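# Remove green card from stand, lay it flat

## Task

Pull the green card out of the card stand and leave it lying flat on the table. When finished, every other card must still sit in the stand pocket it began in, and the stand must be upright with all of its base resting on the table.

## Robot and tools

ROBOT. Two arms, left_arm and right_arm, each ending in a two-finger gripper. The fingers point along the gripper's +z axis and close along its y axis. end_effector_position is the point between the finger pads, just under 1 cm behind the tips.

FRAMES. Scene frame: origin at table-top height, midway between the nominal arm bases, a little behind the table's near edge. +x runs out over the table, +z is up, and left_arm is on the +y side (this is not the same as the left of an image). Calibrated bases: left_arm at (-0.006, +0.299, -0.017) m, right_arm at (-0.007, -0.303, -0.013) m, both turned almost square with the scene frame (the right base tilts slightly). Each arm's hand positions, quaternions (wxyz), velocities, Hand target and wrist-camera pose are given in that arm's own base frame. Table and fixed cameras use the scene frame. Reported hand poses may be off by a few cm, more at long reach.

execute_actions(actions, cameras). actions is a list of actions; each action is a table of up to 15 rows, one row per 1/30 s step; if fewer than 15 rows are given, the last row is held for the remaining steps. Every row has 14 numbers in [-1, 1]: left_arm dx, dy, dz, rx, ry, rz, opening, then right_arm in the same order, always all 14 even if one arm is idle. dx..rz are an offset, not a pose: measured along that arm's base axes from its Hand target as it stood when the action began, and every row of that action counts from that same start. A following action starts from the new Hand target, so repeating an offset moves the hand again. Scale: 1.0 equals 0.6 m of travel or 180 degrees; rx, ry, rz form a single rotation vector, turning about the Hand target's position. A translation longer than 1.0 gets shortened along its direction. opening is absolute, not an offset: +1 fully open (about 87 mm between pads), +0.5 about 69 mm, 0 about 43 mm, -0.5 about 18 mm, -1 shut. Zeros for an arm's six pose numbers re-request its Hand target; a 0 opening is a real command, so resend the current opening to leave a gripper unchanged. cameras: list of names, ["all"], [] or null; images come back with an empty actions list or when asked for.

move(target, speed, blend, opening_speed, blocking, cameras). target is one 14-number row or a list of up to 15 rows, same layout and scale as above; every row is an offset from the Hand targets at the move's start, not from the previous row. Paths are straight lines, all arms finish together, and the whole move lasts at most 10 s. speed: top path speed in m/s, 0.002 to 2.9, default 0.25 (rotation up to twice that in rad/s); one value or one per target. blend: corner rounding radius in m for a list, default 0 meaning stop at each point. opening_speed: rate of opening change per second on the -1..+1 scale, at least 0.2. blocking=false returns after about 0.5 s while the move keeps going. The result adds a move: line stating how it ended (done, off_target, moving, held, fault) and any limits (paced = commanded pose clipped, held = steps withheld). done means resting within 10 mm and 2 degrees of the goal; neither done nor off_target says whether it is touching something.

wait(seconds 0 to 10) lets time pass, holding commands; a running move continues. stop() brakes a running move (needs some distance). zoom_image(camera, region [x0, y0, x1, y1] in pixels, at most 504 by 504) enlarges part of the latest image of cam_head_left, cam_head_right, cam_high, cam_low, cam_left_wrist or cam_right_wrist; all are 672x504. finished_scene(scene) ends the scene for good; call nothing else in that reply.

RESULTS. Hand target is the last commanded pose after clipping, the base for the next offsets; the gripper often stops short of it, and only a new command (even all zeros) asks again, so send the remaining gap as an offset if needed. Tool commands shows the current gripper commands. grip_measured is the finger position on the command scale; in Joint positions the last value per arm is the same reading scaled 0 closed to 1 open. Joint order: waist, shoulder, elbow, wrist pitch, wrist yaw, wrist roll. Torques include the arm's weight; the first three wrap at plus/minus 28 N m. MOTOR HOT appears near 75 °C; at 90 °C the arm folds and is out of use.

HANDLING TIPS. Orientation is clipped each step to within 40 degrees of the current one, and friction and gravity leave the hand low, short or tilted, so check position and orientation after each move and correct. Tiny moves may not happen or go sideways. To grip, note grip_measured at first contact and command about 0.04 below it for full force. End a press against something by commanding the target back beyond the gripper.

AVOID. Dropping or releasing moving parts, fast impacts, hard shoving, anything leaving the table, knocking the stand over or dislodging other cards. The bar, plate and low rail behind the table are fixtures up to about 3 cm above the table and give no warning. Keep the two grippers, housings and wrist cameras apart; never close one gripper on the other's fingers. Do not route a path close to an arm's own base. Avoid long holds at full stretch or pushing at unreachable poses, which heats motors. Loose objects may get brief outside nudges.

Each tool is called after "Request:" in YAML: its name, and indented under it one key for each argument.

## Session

Request:
execute_actions:
  actions: []

Scene clock: 0.00 s.
left_arm: end_effector_position=(+0.3806, +0.0064, +0.0447) grip_measured=+1.000 end_effector_quat_wxyz=(+0.569, -0.032, +0.820, +0.055) | right_arm: end_effector_position=(+0.3733, -0.0278, +0.0516) grip_measured=+1.000 end_effector_quat_wxyz=(+0.569, +0.085, +0.816, -0.058)
Joint positions: left_arm=[-0.07 1.568 0.365 0.842 -0.192 -0.015 1] | right_arm=[0.013 1.504 0.353 0.791 0.206 0.079 1]
Joint velocities: within noise
Joint torques (N m): no reading
Heat: left arm: 31 °C; right arm: 35 °C.
Hand target: left_arm +0.3872, +0.0062, +0.0567; +0.585, -0.035, +0.808, +0.053 | right_arm +0.3760, -0.0267, +0.0567; +0.575, +0.085, +0.812, -0.056
Tool commands: left_gripper/opening=+1.0 right_gripper/opening=+1.0
camera_calibration:
cam_left_wrist: T_world_to_cam=[[0.124434, -0.990989, -0.0495728, -0.039272], [-0.934008, -0.100125, -0.342934, 0.393183], [0.33488, 0.0889742, -0.938051, 0.0567186], [0, 0, 0, 1]] pos_world=[0.353129, -0.0045973, 0.186094]
cam_right_wrist: T_world_to_cam=[[-0.199506, -0.979848, -0.00971809, 0.047747], [-0.920879, 0.190871, -0.339926, 0.386383], [0.33493, -0.0588681, -0.940402, 0.0660702], [0, 0, 0, 1]] pos_world=[0.343209, -0.0230751, 0.193938]

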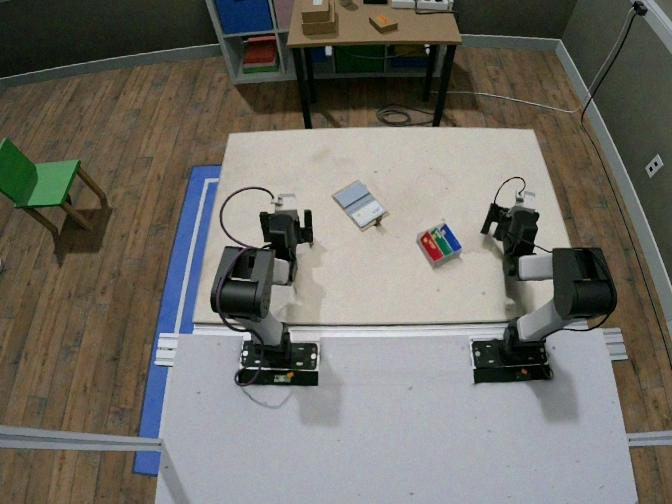

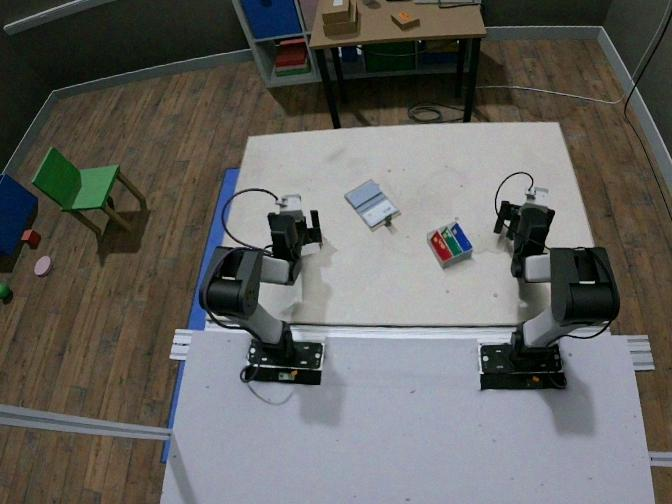

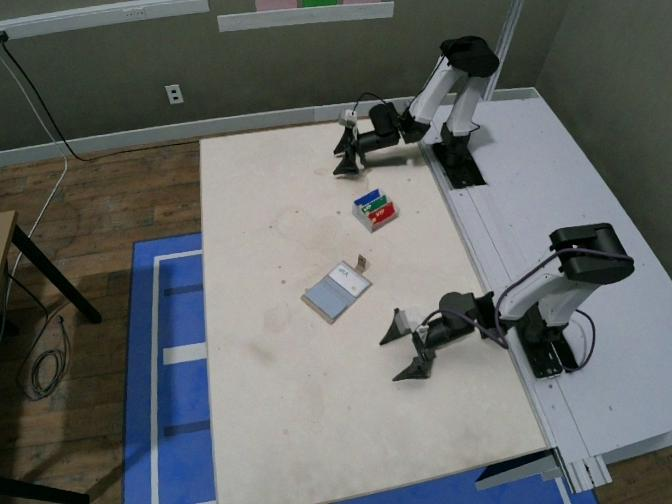

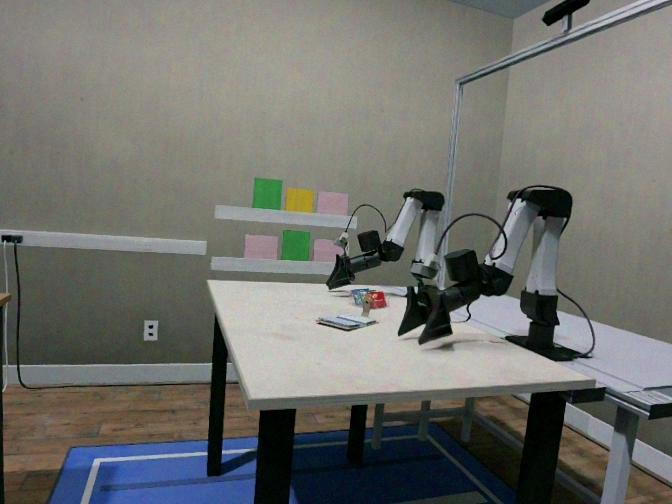

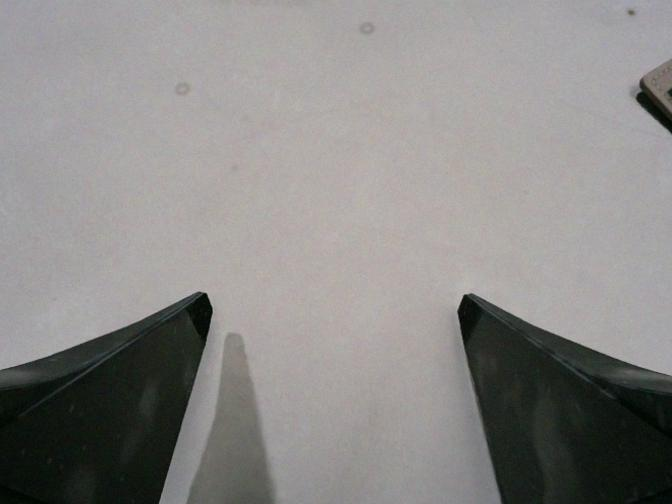

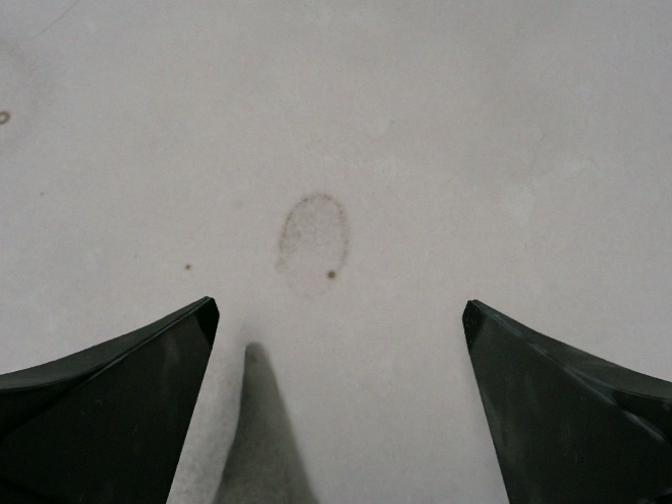

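Request:
zoom_image:
  camera: "cam_high"
  region: [335, 175, 415, 240]

Request:
zoom_image:
  camera: "cam_head_left"
  region: [405, 210, 475, 275]

Scaled by 6.300 from the camera's 672x504 image, which has a finer 960x720 frame.

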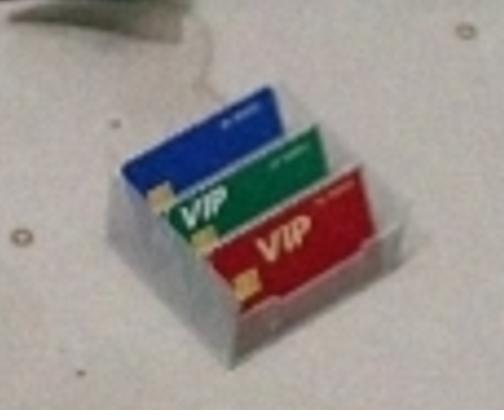

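Scaled by 7.200 from the camera's 672x504 image, which has a finer 960x720 frame.

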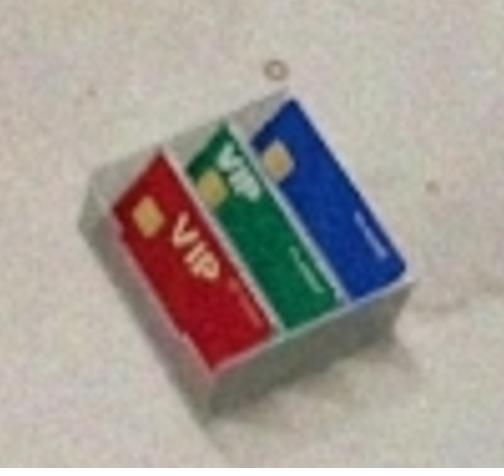

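Request:
move:
  target:
    - [0,0,0,0,0,0,1, -0.03,0.05,0.15,-0.03,0.16,0.08,-0.35]
    - [0,0,0,0,0,0,1, -0.134,0.33,0.18,-0.073,0.394,0.212,-0.35]
  blend: [0.04, 0]
  speed: 0.35
  cameras: ["cam_right_wrist"]

Scene clock: 13.90 s.
left_arm: end_effector_position=(+0.3806, +0.0064, +0.0447) grip_measured=+1.000 end_effector_quat_wxyz=(+0.569, -0.032, +0.820, +0.055) | right_arm: end_effector_position=(+0.2956, +0.1662, +0.1631) grip_measured=-0.350 end_effector_quat_wxyz=(+0.005, -0.278, +0.960, -0.005)
Joint positions: left_arm=[-0.07 1.568 0.365 0.842 -0.192 -0.015 1] | right_arm=[0.524 2.017 2.022 -1.568 0.013 -0.04 0.325]
Joint torques (N m): left_arm=[0.16 -6.8 5.61 2.31 -0.11 0.05] | right_arm=[0.43 -8.01 8.83 0.23 0.18 0.07]
Heat: left arm: 38 °C; right arm: 36 °C.
Hand target: left_arm +0.3872, +0.0062, +0.0567; +0.585, -0.035, +0.808, +0.053 | right_arm +0.2955, +0.1713, +0.1646; +0.000, -0.277, +0.961, +0.000
Off the commanded pose: left_arm 0.014 m, 2 deg | right_arm 0.005 m, 1 deg.
joint sent to its limit (right arm) — joint 4 (wrist pitch), lower limit. The joint targets still meet the commanded pose.
move: off_target (left_arm)
camera_calibration:
cam_right_wrist: T_world_to_cam=[[0.530277, -0.847812, 0.00470747, -0.0167088], [-0.552983, -0.341652, 0.759924, 0.116051], [-0.642664, -0.405573, -0.649995, 0.507584], [0, 0, 0, 1]] pos_world=[0.39924, 0.231345, 0.241816]
Images, in order (width x height): cam_right_wrist 672x504.

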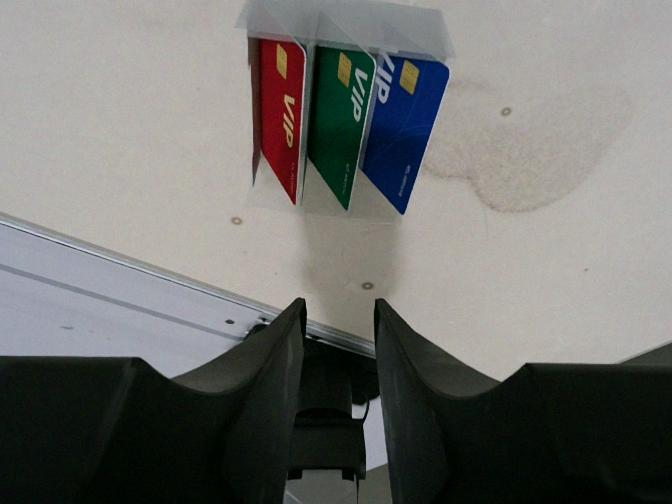

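Request:
move:
  target:
    - [0,0,0,0,0,0,1, 0,-0.0185,-0.09,0,0,-0.036,-0.35]
    - [0,0,0,0,0,0,1, 0,-0.0185,-0.178,0,0,-0.036,-0.35]
    - [0,0,0,0,0,0,1, 0,-0.0185,-0.178,0,0,-0.036,-1]
  speed: [0.2,0.1,0.1]
  blend: [0.01,0,0]
  opening_speed: 0.7
  cameras: ["cam_right_wrist"]

Scene clock: 21.67 s.
left_arm: end_effector_position=(+0.3806, +0.0064, +0.0447) grip_measured=+1.000 end_effector_quat_wxyz=(+0.569, -0.032, +0.820, +0.055) | right_arm: end_effector_position=(+0.2959, +0.1580, +0.0551) grip_measured=-0.629 end_effector_quat_wxyz=(-0.008, -0.225, +0.974, -0.005)
Joint positions: left_arm=[-0.07 1.568 0.365 0.842 -0.192 -0.015 1] | right_arm=[0.489 2.017 1.586 -1.158 0.005 0.035 0.185]
Joint torques (N m): left_arm=[0.16 -6.8 5.61 2.31 -0.11 0.05] | right_arm=[0.17 -10.5 5.37 0.38 0.25 0.06]
Heat: left arm: 40 °C; right arm: 38 °C.
Hand target: left_arm +0.3872, +0.0062, +0.0567; +0.585, -0.035, +0.808, +0.053 | right_arm +0.2955, +0.1602, +0.0578; +0.000, -0.222, +0.975, +0.000
Off the commanded pose: left_arm 0.014 m, 2 deg | right_arm 0.004 m, 1 deg.
move: off_target (left_arm)
camera_calibration:
cam_right_wrist: T_world_to_cam=[[0.433415, -0.901191, -0.00241937, 0.0141862], [-0.567482, -0.275006, 0.776103, 0.188373], [-0.700083, -0.335002, -0.630601, 0.439141], [0, 0, 0, 1]] pos_world=[0.408184, 0.211701, 0.13076]
Images, in order (width x height): cam_right_wrist 672x504.

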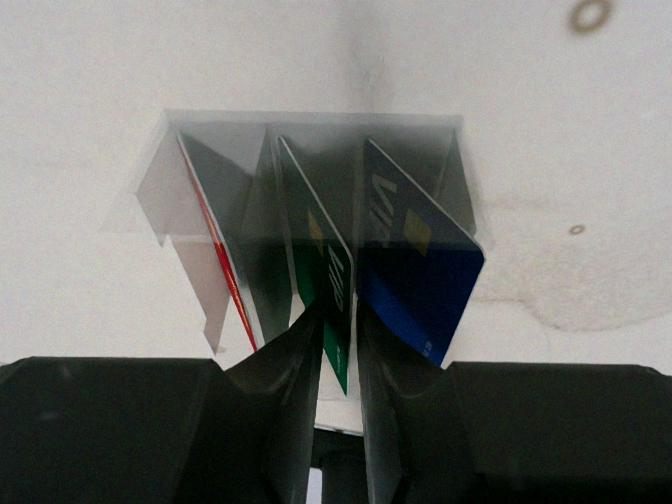

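Request:
move:
  target:
    - [0,0,0,0,0,0,1, 0,0,0,0,0,0,-0.4]
    - [0,0,0,0,0,0,1, 0,0.001,0.012,0,0,0,-0.4]
    - [0,0,0,0,0,0,1, 0,0.001,0.012,0,0,0,-1]
  speed: 0.1
  opening_speed: 0.7
  cameras: ["cam_right_wrist"]

Scene clock: 27.17 s.
left_arm: end_effector_position=(+0.3806, +0.0064, +0.0447) grip_measured=+1.000 end_effector_quat_wxyz=(+0.569, -0.032, +0.820, +0.055) | right_arm: end_effector_position=(+0.2944, +0.1576, +0.0554) grip_measured=-0.661 end_effector_quat_wxyz=(-0.011, -0.224, +0.974, -0.005)
Joint positions: left_arm=[-0.07 1.568 0.365 0.842 -0.192 -0.015 1] | right_arm=[0.489 2.017 1.586 -1.164 0.003 0.036 0.17]
Joint torques (N m): left_arm=[0.17 -6.8 5.61 2.31 -0.11 0.05] | right_arm=[0.29 -10.84 7.54 0.2 0.27 0.07]
Heat: left arm: 41 °C; right arm: 40 °C.
Hand target: left_arm +0.3872, +0.0062, +0.0567; +0.585, -0.035, +0.808, +0.053 | right_arm +0.2955, +0.1608, +0.0650; +0.000, -0.222, +0.975, -0.001
Off the commanded pose: left_arm 0.014 m, 2 deg | right_arm 0.010 m, 1 deg.
move: off_target (left_arm)
camera_calibration:
cam_right_wrist: T_world_to_cam=[[0.432634, -0.901558, -0.00453037, 0.0149317], [-0.562662, -0.273926, 0.779985, 0.185376], [-0.704443, -0.334899, -0.625782, 0.439121], [0, 0, 0, 1]] pos_world=[0.40718, 0.211302, 0.130271]
Images, in order (width x height): cam_right_wrist 672x504.

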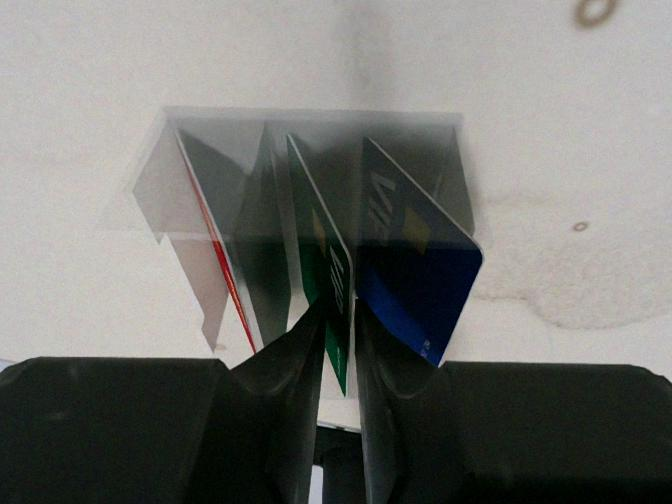

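Request:
move:
  target:
    - [0,0,0,0,0,0,1, 0,0,0,0,0,0,-0.45]
    - [0,0,0,0,0,0,1, 0,0.001,0.012,0,0,0,-0.45]
    - [0,0,0,0,0,0,1, 0,0.001,0.012,0,0,0,-1]
  speed: 0.1
  opening_speed: 0.7
  cameras: ["cam_right_wrist"]

Scene clock: 32.10 s.
left_arm: end_effector_position=(+0.3806, +0.0064, +0.0447) grip_measured=+1.000 end_effector_quat_wxyz=(+0.569, -0.032, +0.820, +0.055) | right_arm: end_effector_position=(+0.2912, +0.1565, +0.0595) grip_measured=-0.723 end_effector_quat_wxyz=(-0.019, -0.224, +0.974, -0.006)
Joint positions: left_arm=[-0.07 1.568 0.365 0.842 -0.192 -0.015 1] | right_arm=[0.489 2.017 1.599 -1.193 0.001 0.037 0.138]
Joint torques (N m): left_arm=[0.17 -6.79 5.61 2.31 -0.11 0.05] | right_arm=[0.43 -11.12 8.55 0.19 0.29 0.07]
Heat: left arm: 42 °C; right arm: 41 °C.
Hand target: left_arm +0.3872, +0.0062, +0.0567; +0.585, -0.035, +0.808, +0.053 | right_arm +0.2955, +0.1614, +0.0722; +0.000, -0.222, +0.975, +0.000
Off the commanded pose: left_arm 0.014 m, 2 deg | right_arm 0.014 m, 2 deg.
move: off_target (left_arm, right_arm); target 3's new opening was sent with right_arm's hand 0.015 m and 2 deg from that target
camera_calibration:
cam_right_wrist: T_world_to_cam=[[0.431499, -0.902093, -0.00601432, 0.0157661], [-0.551104, -0.268877, 0.78993, 0.175355], [-0.714208, -0.33754, -0.613168, 0.441517], [0, 0, 0, 1]] pos_world=[0.405171, 0.210401, 0.132301]
Images, in order (width x height): cam_right_wrist 672x504.

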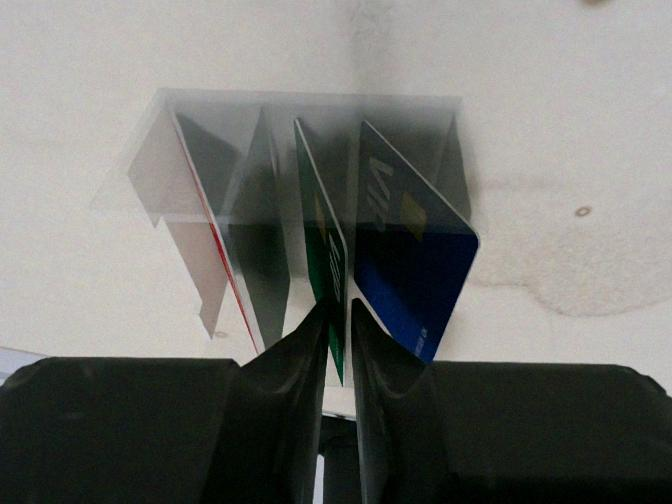

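Request:
move:
  target:
    - [0,0,0,0,0,0,1, 0,0,0,0,0,0,-0.55]
    - [0,0,0,0,0,0,1, 0.004,0.0,0.008,0,0,0,-0.55]
    - [0,0,0,0,0,0,1, 0.004,0.0,0.008,0,0,0,-1]
  speed: 0.1
  opening_speed: 0.8
  cameras: ["cam_right_wrist"]

Scene clock: 37.73 s.
left_arm: end_effector_position=(+0.3806, +0.0064, +0.0447) grip_measured=+1.000 end_effector_quat_wxyz=(+0.569, -0.032, +0.820, +0.055) | right_arm: end_effector_position=(+0.2936, +0.1577, +0.0652) grip_measured=-0.797 end_effector_quat_wxyz=(-0.016, -0.224, +0.974, -0.005)
Joint positions: left_arm=[-0.07 1.568 0.365 0.842 -0.192 -0.015 1] | right_arm=[0.489 2.017 1.624 -1.211 0.001 0.037 0.101]
Joint torques (N m): left_arm=[0.16 -6.79 5.61 2.3 -0.11 0.05] | right_arm=[0.2 -10.65 8.94 0.16 0.29 0.04]
Heat: left arm: 42 °C; right arm: 43 °C.
Hand target: left_arm +0.3872, +0.0062, +0.0567; +0.585, -0.035, +0.808, +0.053 | right_arm +0.2979, +0.1614, +0.0770; +0.000, -0.222, +0.975, +0.000
Off the commanded pose: left_arm 0.014 m, 2 deg | right_arm 0.013 m, 2 deg.
move: off_target (left_arm, right_arm); target 3's new opening was sent with right_arm's hand 0.013 m and 2 deg from that target
camera_calibration:
cam_right_wrist: T_world_to_cam=[[0.431485, -0.902098, -0.00635153, 0.0159888], [-0.555873, -0.271414, 0.78571, 0.174616], [-0.710511, -0.335492, -0.618563, 0.446169], [0, 0, 0, 1]] pos_world=[0.407174, 0.211503, 0.138888]
Images, in order (width x height): cam_right_wrist 672x504.

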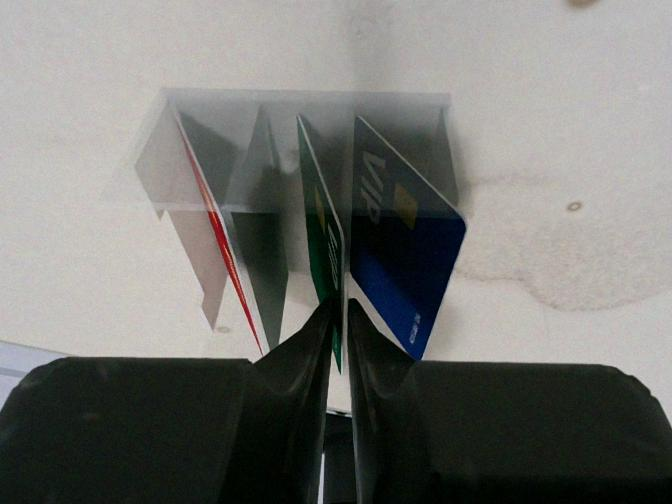

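Request:
move:
  target:
    - [0,0,0,0,0,0,1, 0,0,0,0,0,0,-0.62]
    - [0,0,0,0,0,0,1, 0,0,0.01,0,0,0,-0.62]
    - [0,0,0,0,0,0,1, 0,0,0.01,0,0,0,-1]
  speed: 0.1
  opening_speed: 0.8
  cameras: ["cam_right_wrist"]

Scene clock: 42.90 s.
left_arm: end_effector_position=(+0.3806, +0.0064, +0.0447) grip_measured=+1.000 end_effector_quat_wxyz=(+0.569, -0.032, +0.820, +0.055) | right_arm: end_effector_position=(+0.2938, +0.1578, +0.0703) grip_measured=-0.854 end_effector_quat_wxyz=(-0.017, -0.224, +0.974, -0.005)
Joint positions: left_arm=[-0.07 1.568 0.365 0.842 -0.192 -0.015 1] | right_arm=[0.489 2.017 1.643 -1.233 0.001 0.037 0.073]
Joint torques (N m): left_arm=[0.17 -6.8 5.61 2.3 -0.11 0.05] | right_arm=[0.16 -10.86 8.98 0.15 0.3 0.04]
Heat: left arm: 43 °C; right arm: 44 °C.
Hand target: left_arm +0.3872, +0.0062, +0.0567; +0.585, -0.035, +0.808, +0.053 | right_arm +0.2979, +0.1614, +0.0830; +0.000, -0.222, +0.975, +0.000
Off the commanded pose: left_arm 0.014 m, 2 deg | right_arm 0.014 m, 2 deg.
move: off_target (left_arm, right_arm); target 3's new opening was sent with right_arm's hand 0.014 m and 2 deg from that target
camera_calibration:
cam_right_wrist: T_world_to_cam=[[0.431504, -0.902089, -0.00628231, 0.0160039], [-0.554236, -0.270594, 0.787148, 0.169932], [-0.711778, -0.336176, -0.616732, 0.449714], [0, 0, 0, 1]] pos_world=[0.407372, 0.211602, 0.143692]
Images, in order (width x height): cam_right_wrist 672x504.

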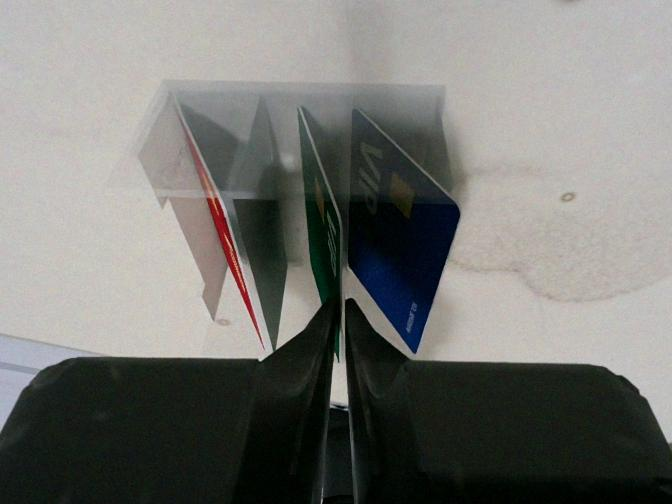

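Request:
move:
  target:
    - [0,0,0,0,0,0,1, 0,0,0,0,0,0,-0.76]
    - [0,0,0,0,0,0,1, -0.002,0.003,0.01,0,0,0,-0.76]
    - [0,0,0,0,0,0,1, -0.002,0.003,0.01,0,0,0,-1]
  speed: 0.1
  opening_speed: 0.8
  cameras: ["cam_right_wrist"]

Scene clock: 47.60 s.
left_arm: end_effector_position=(+0.3806, +0.0064, +0.0447) grip_measured=+1.000 end_effector_quat_wxyz=(+0.569, -0.032, +0.820, +0.055) | right_arm: end_effector_position=(+0.2938, +0.1580, +0.0759) grip_measured=-0.962 end_effector_quat_wxyz=(-0.018, -0.222, +0.975, -0.005)
Joint positions: left_arm=[-0.07 1.568 0.365 0.842 -0.192 -0.015 1] | right_arm=[0.489 2.017 1.665 -1.257 0.001 0.04 0.019]
Joint torques (N m): left_arm=[0.14 -6.8 5.6 2.31 -0.11 0.05] | right_arm=[0.66 -11.07 8.81 0.15 0.29 0.06]
Heat: left arm: 43 °C; right arm: 45 °C.
Hand target: left_arm +0.3872, +0.0062, +0.0567; +0.585, -0.035, +0.808, +0.053 | right_arm +0.2968, +0.1633, +0.0890; +0.000, -0.222, +0.975, +0.000
Off the commanded pose: left_arm 0.014 m, 2 deg | right_arm 0.014 m, 2 deg.
move: off_target (left_arm, right_arm); target 3's new opening was sent with right_arm's hand 0.015 m and 2 deg from that target
camera_calibration:
cam_right_wrist: T_world_to_cam=[[0.42878, -0.903389, -0.00606998, 0.0171338], [-0.55354, -0.268028, 0.788514, 0.16492], [-0.713961, -0.334739, -0.614987, 0.453561], [0, 0, 0, 1]] pos_world=[0.407768, 0.211506, 0.148996]
Images, in order (width x height): cam_right_wrist 672x504.

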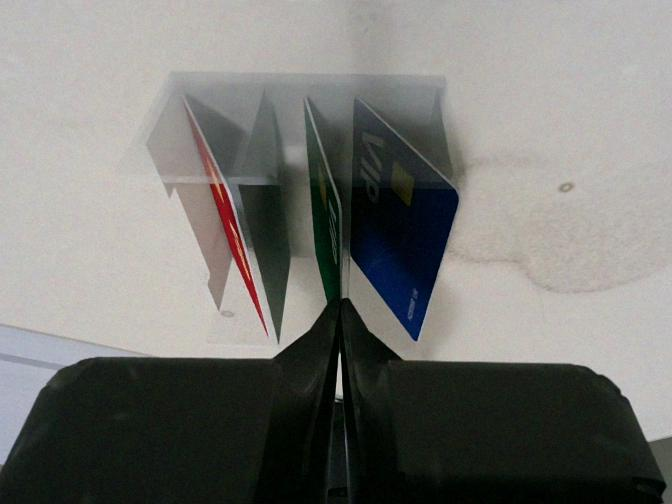

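Request:
move:
  target: [0,0,0,0,0,0,1, 0,0,0.125,0,0,0,-1]
  speed: 0.12
  cameras: ["cam_right_wrist","cam_high"]

Scene clock: 53.80 s.
left_arm: end_effector_position=(+0.3806, +0.0064, +0.0447) grip_measured=+1.000 end_effector_quat_wxyz=(+0.569, -0.032, +0.820, +0.055) | right_arm: end_effector_position=(+0.2970, +0.1597, +0.1610) grip_measured=-0.963 end_effector_quat_wxyz=(-0.001, -0.222, +0.975, -0.001)
Joint positions: left_arm=[-0.07 1.568 0.365 0.842 -0.192 -0.015 1] | right_arm=[0.489 2.017 2.012 -1.567 0.001 0.04 0.019]
Joint torques (N m): left_arm=[0.17 -6.79 5.61 2.3 -0.11 0.05] | right_arm=[0.68 -8.51 8.47 0.19 0.29 0.06]
Heat: left arm: 44 °C; right arm: 46 °C.
Hand target: left_arm +0.3872, +0.0062, +0.0567; +0.585, -0.035, +0.808, +0.053 | right_arm +0.2967, +0.1632, +0.1640; +0.000, -0.222, +0.975, +0.000
Off the commanded pose: left_arm 0.014 m, 2 deg | right_arm 0.005 m, 0 deg.
joint sent to its limit (right arm) — joint 4 (wrist pitch), lower limit. The joint targets still meet the commanded pose.
move: off_target (left_arm)
camera_calibration:
cam_right_wrist: T_world_to_cam=[[0.428981, -0.90328, -0.00775947, 0.0179955], [-0.578376, -0.281257, 0.765751, 0.113189], [-0.693871, -0.324005, -0.64309, 0.505626], [0, 0, 0, 1]] pos_world=[0.408585, 0.211915, 0.238627]
Images, in order (width x height): cam_high 672x504, cam_right_wrist 672x504.

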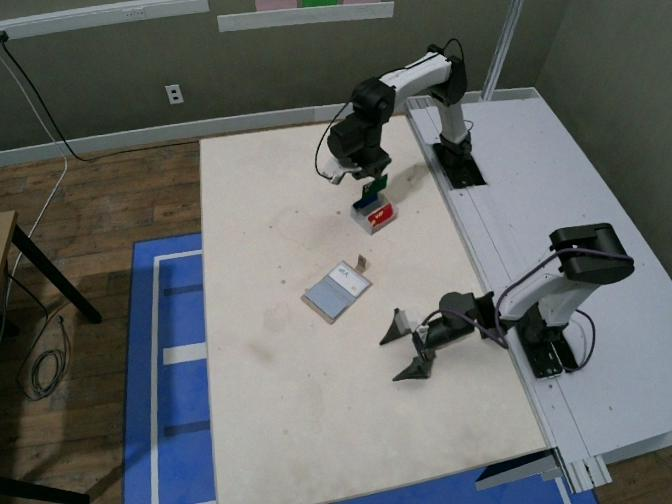

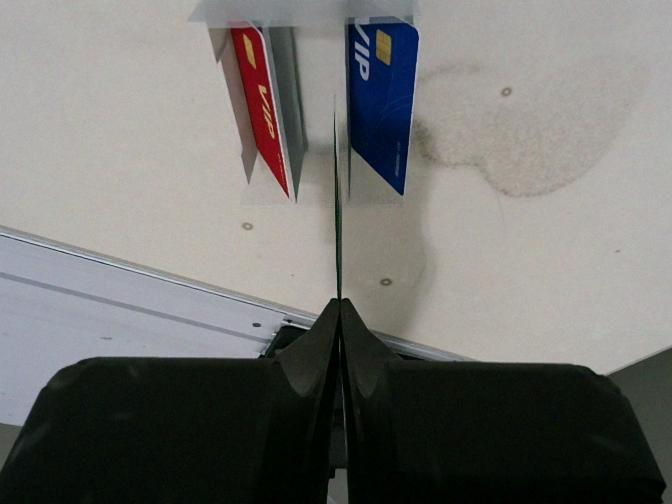

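Request:
move:
  target:
    - [0,0,0,0,0,0,1, 0,-0.08,0.02,0,0,0,-1]
    - [0,0,0,0,0,0,1, 0.0555,-0.439,-0.057,-0.261,-0.302,0.228,-1]
    - [0,0,0,0,0,0,1, 0.0555,-0.439,-0.208,-0.261,-0.302,0.228,-1]
    - [0,0,0,0,0,0,1, 0.0555,-0.439,-0.208,-0.261,-0.302,0.228,-0.78]
  speed: [0.3,0.3,0.13,0.1]
  blend: [0.02,0.02,0,0]
  opening_speed: 0.5
  cameras: ["cam_high","cam_head_right"]

Request:
zoom_image:
  camera: "cam_high"
  region: [300, 90, 480, 250]

Scene clock: 67.33 s.
left_arm: end_effector_position=(+0.3806, +0.0064, +0.0447) grip_measured=+1.000 end_effector_quat_wxyz=(+0.569, -0.032, +0.820, +0.055) | right_arm: end_effector_position=(+0.3315, -0.1015, +0.0423) grip_measured=-0.781 end_effector_quat_wxyz=(+0.340, -0.480, +0.661, -0.466)
Joint positions: left_arm=[-0.07 1.568 0.365 0.842 -0.192 -0.015 1] | right_arm=[-0.059 1.748 0.142 1.256 0.239 -1.483 0.11]
Joint torques (N m): left_arm=[0.16 -6.8 5.63 2.3 -0.11 0.05] | right_arm=[-0.38 -3.44 2.47 1.69 0.18 -0.03]
Heat: left arm: 45 °C; right arm: 45 °C.
Hand target: left_arm +0.3872, +0.0062, +0.0567; +0.585, -0.035, +0.808, +0.053 | right_arm +0.3300, -0.1001, +0.0391; +0.340, -0.486, +0.659, -0.463
Off the commanded pose: left_arm 0.014 m, 2 deg | right_arm 0.004 m, 1 deg.
move: off_target (left_arm)
Images, in order (width x height): cam_head_right 672x504, cam_high 672x504.

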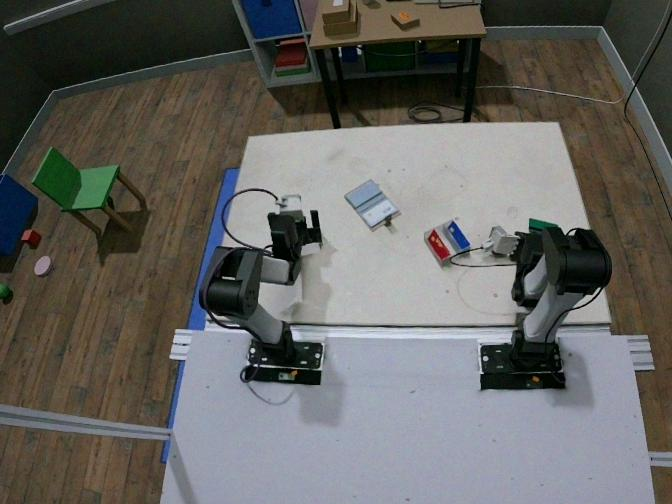

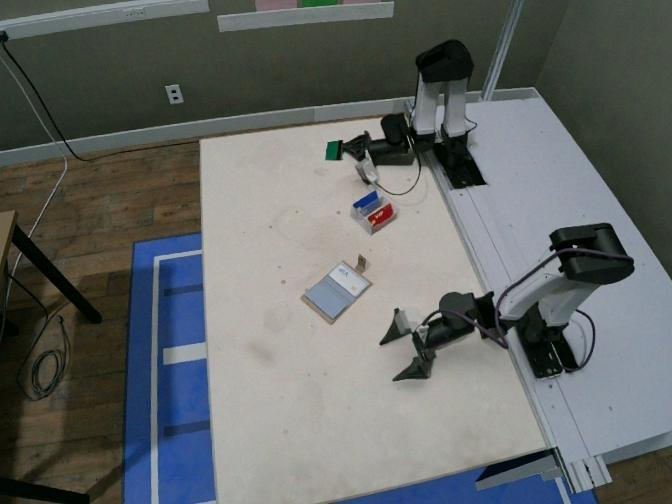

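Scaled by 2.800 from the camera's 672x504 image, which has a finer 960x720 frame.

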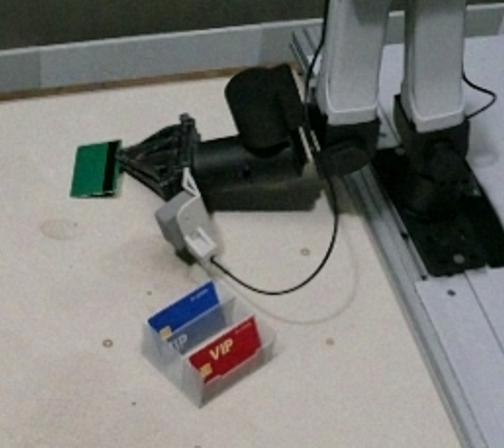

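Request:
move:
  target: [0,0,0,0,0,0,1, -0.095,0.024,0.008,0,0,0,-0.78]
  speed: 0.12
  cameras: ["cam_high"]

Request:
zoom_image:
  camera: "cam_high"
  region: [300, 90, 480, 250]

Scene clock: 72.20 s.
left_arm: end_effector_position=(+0.3806, +0.0064, +0.0447) grip_measured=+1.000 end_effector_quat_wxyz=(+0.569, -0.032, +0.820, +0.055) | right_arm: end_effector_position=(+0.2751, -0.0880, +0.0446) grip_measured=-0.781 end_effector_quat_wxyz=(+0.308, -0.487, +0.682, -0.451)
Joint positions: left_arm=[-0.07 1.568 0.365 0.842 -0.192 -0.015 1] | right_arm=[0.047 1.311 -0.006 0.871 0.363 -1.423 0.11]
Joint torques (N m): left_arm=[0.17 -6.8 5.61 2.3 -0.11 0.05] | right_arm=[0.28 -3.28 4.3 1.46 0.28 0.16]
Heat: left arm: 45 °C; right arm: 44 °C.
Hand target: left_arm +0.3872, +0.0062, +0.0567; +0.585, -0.035, +0.808, +0.053 | right_arm +0.2729, -0.0858, +0.0439; +0.340, -0.486, +0.659, -0.463
Off the commanded pose: left_arm 0.014 m, 2 deg | right_arm 0.003 m, 5 deg.
joint sent to its limit (right arm) — joint 3 (elbow), lower limit, where the elbow is as bent as it goes. The joint targets are off in orientation, not in position.
move: off_target (left_arm, right_arm)
Images, in order (width x height): cam_high 672x504.

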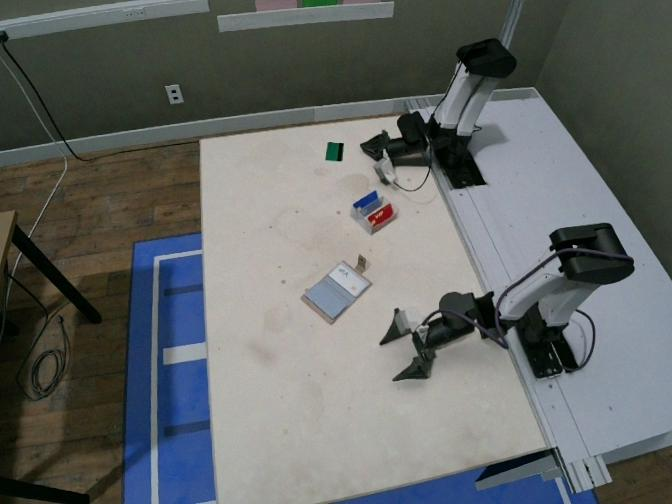

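Scaled by 2.800 from the camera's 672x504 image, which has a finer 960x720 frame.

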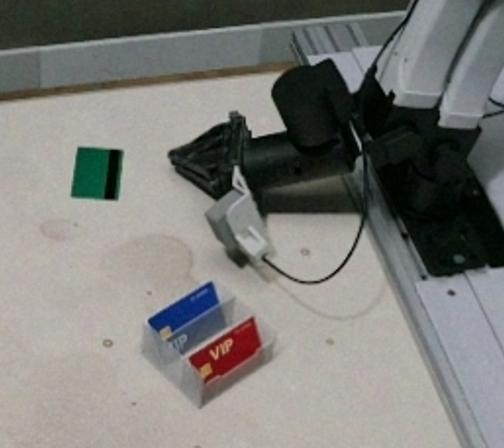

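Request:
finished_scene:
  scene: 3

The scene is finished: the task was done.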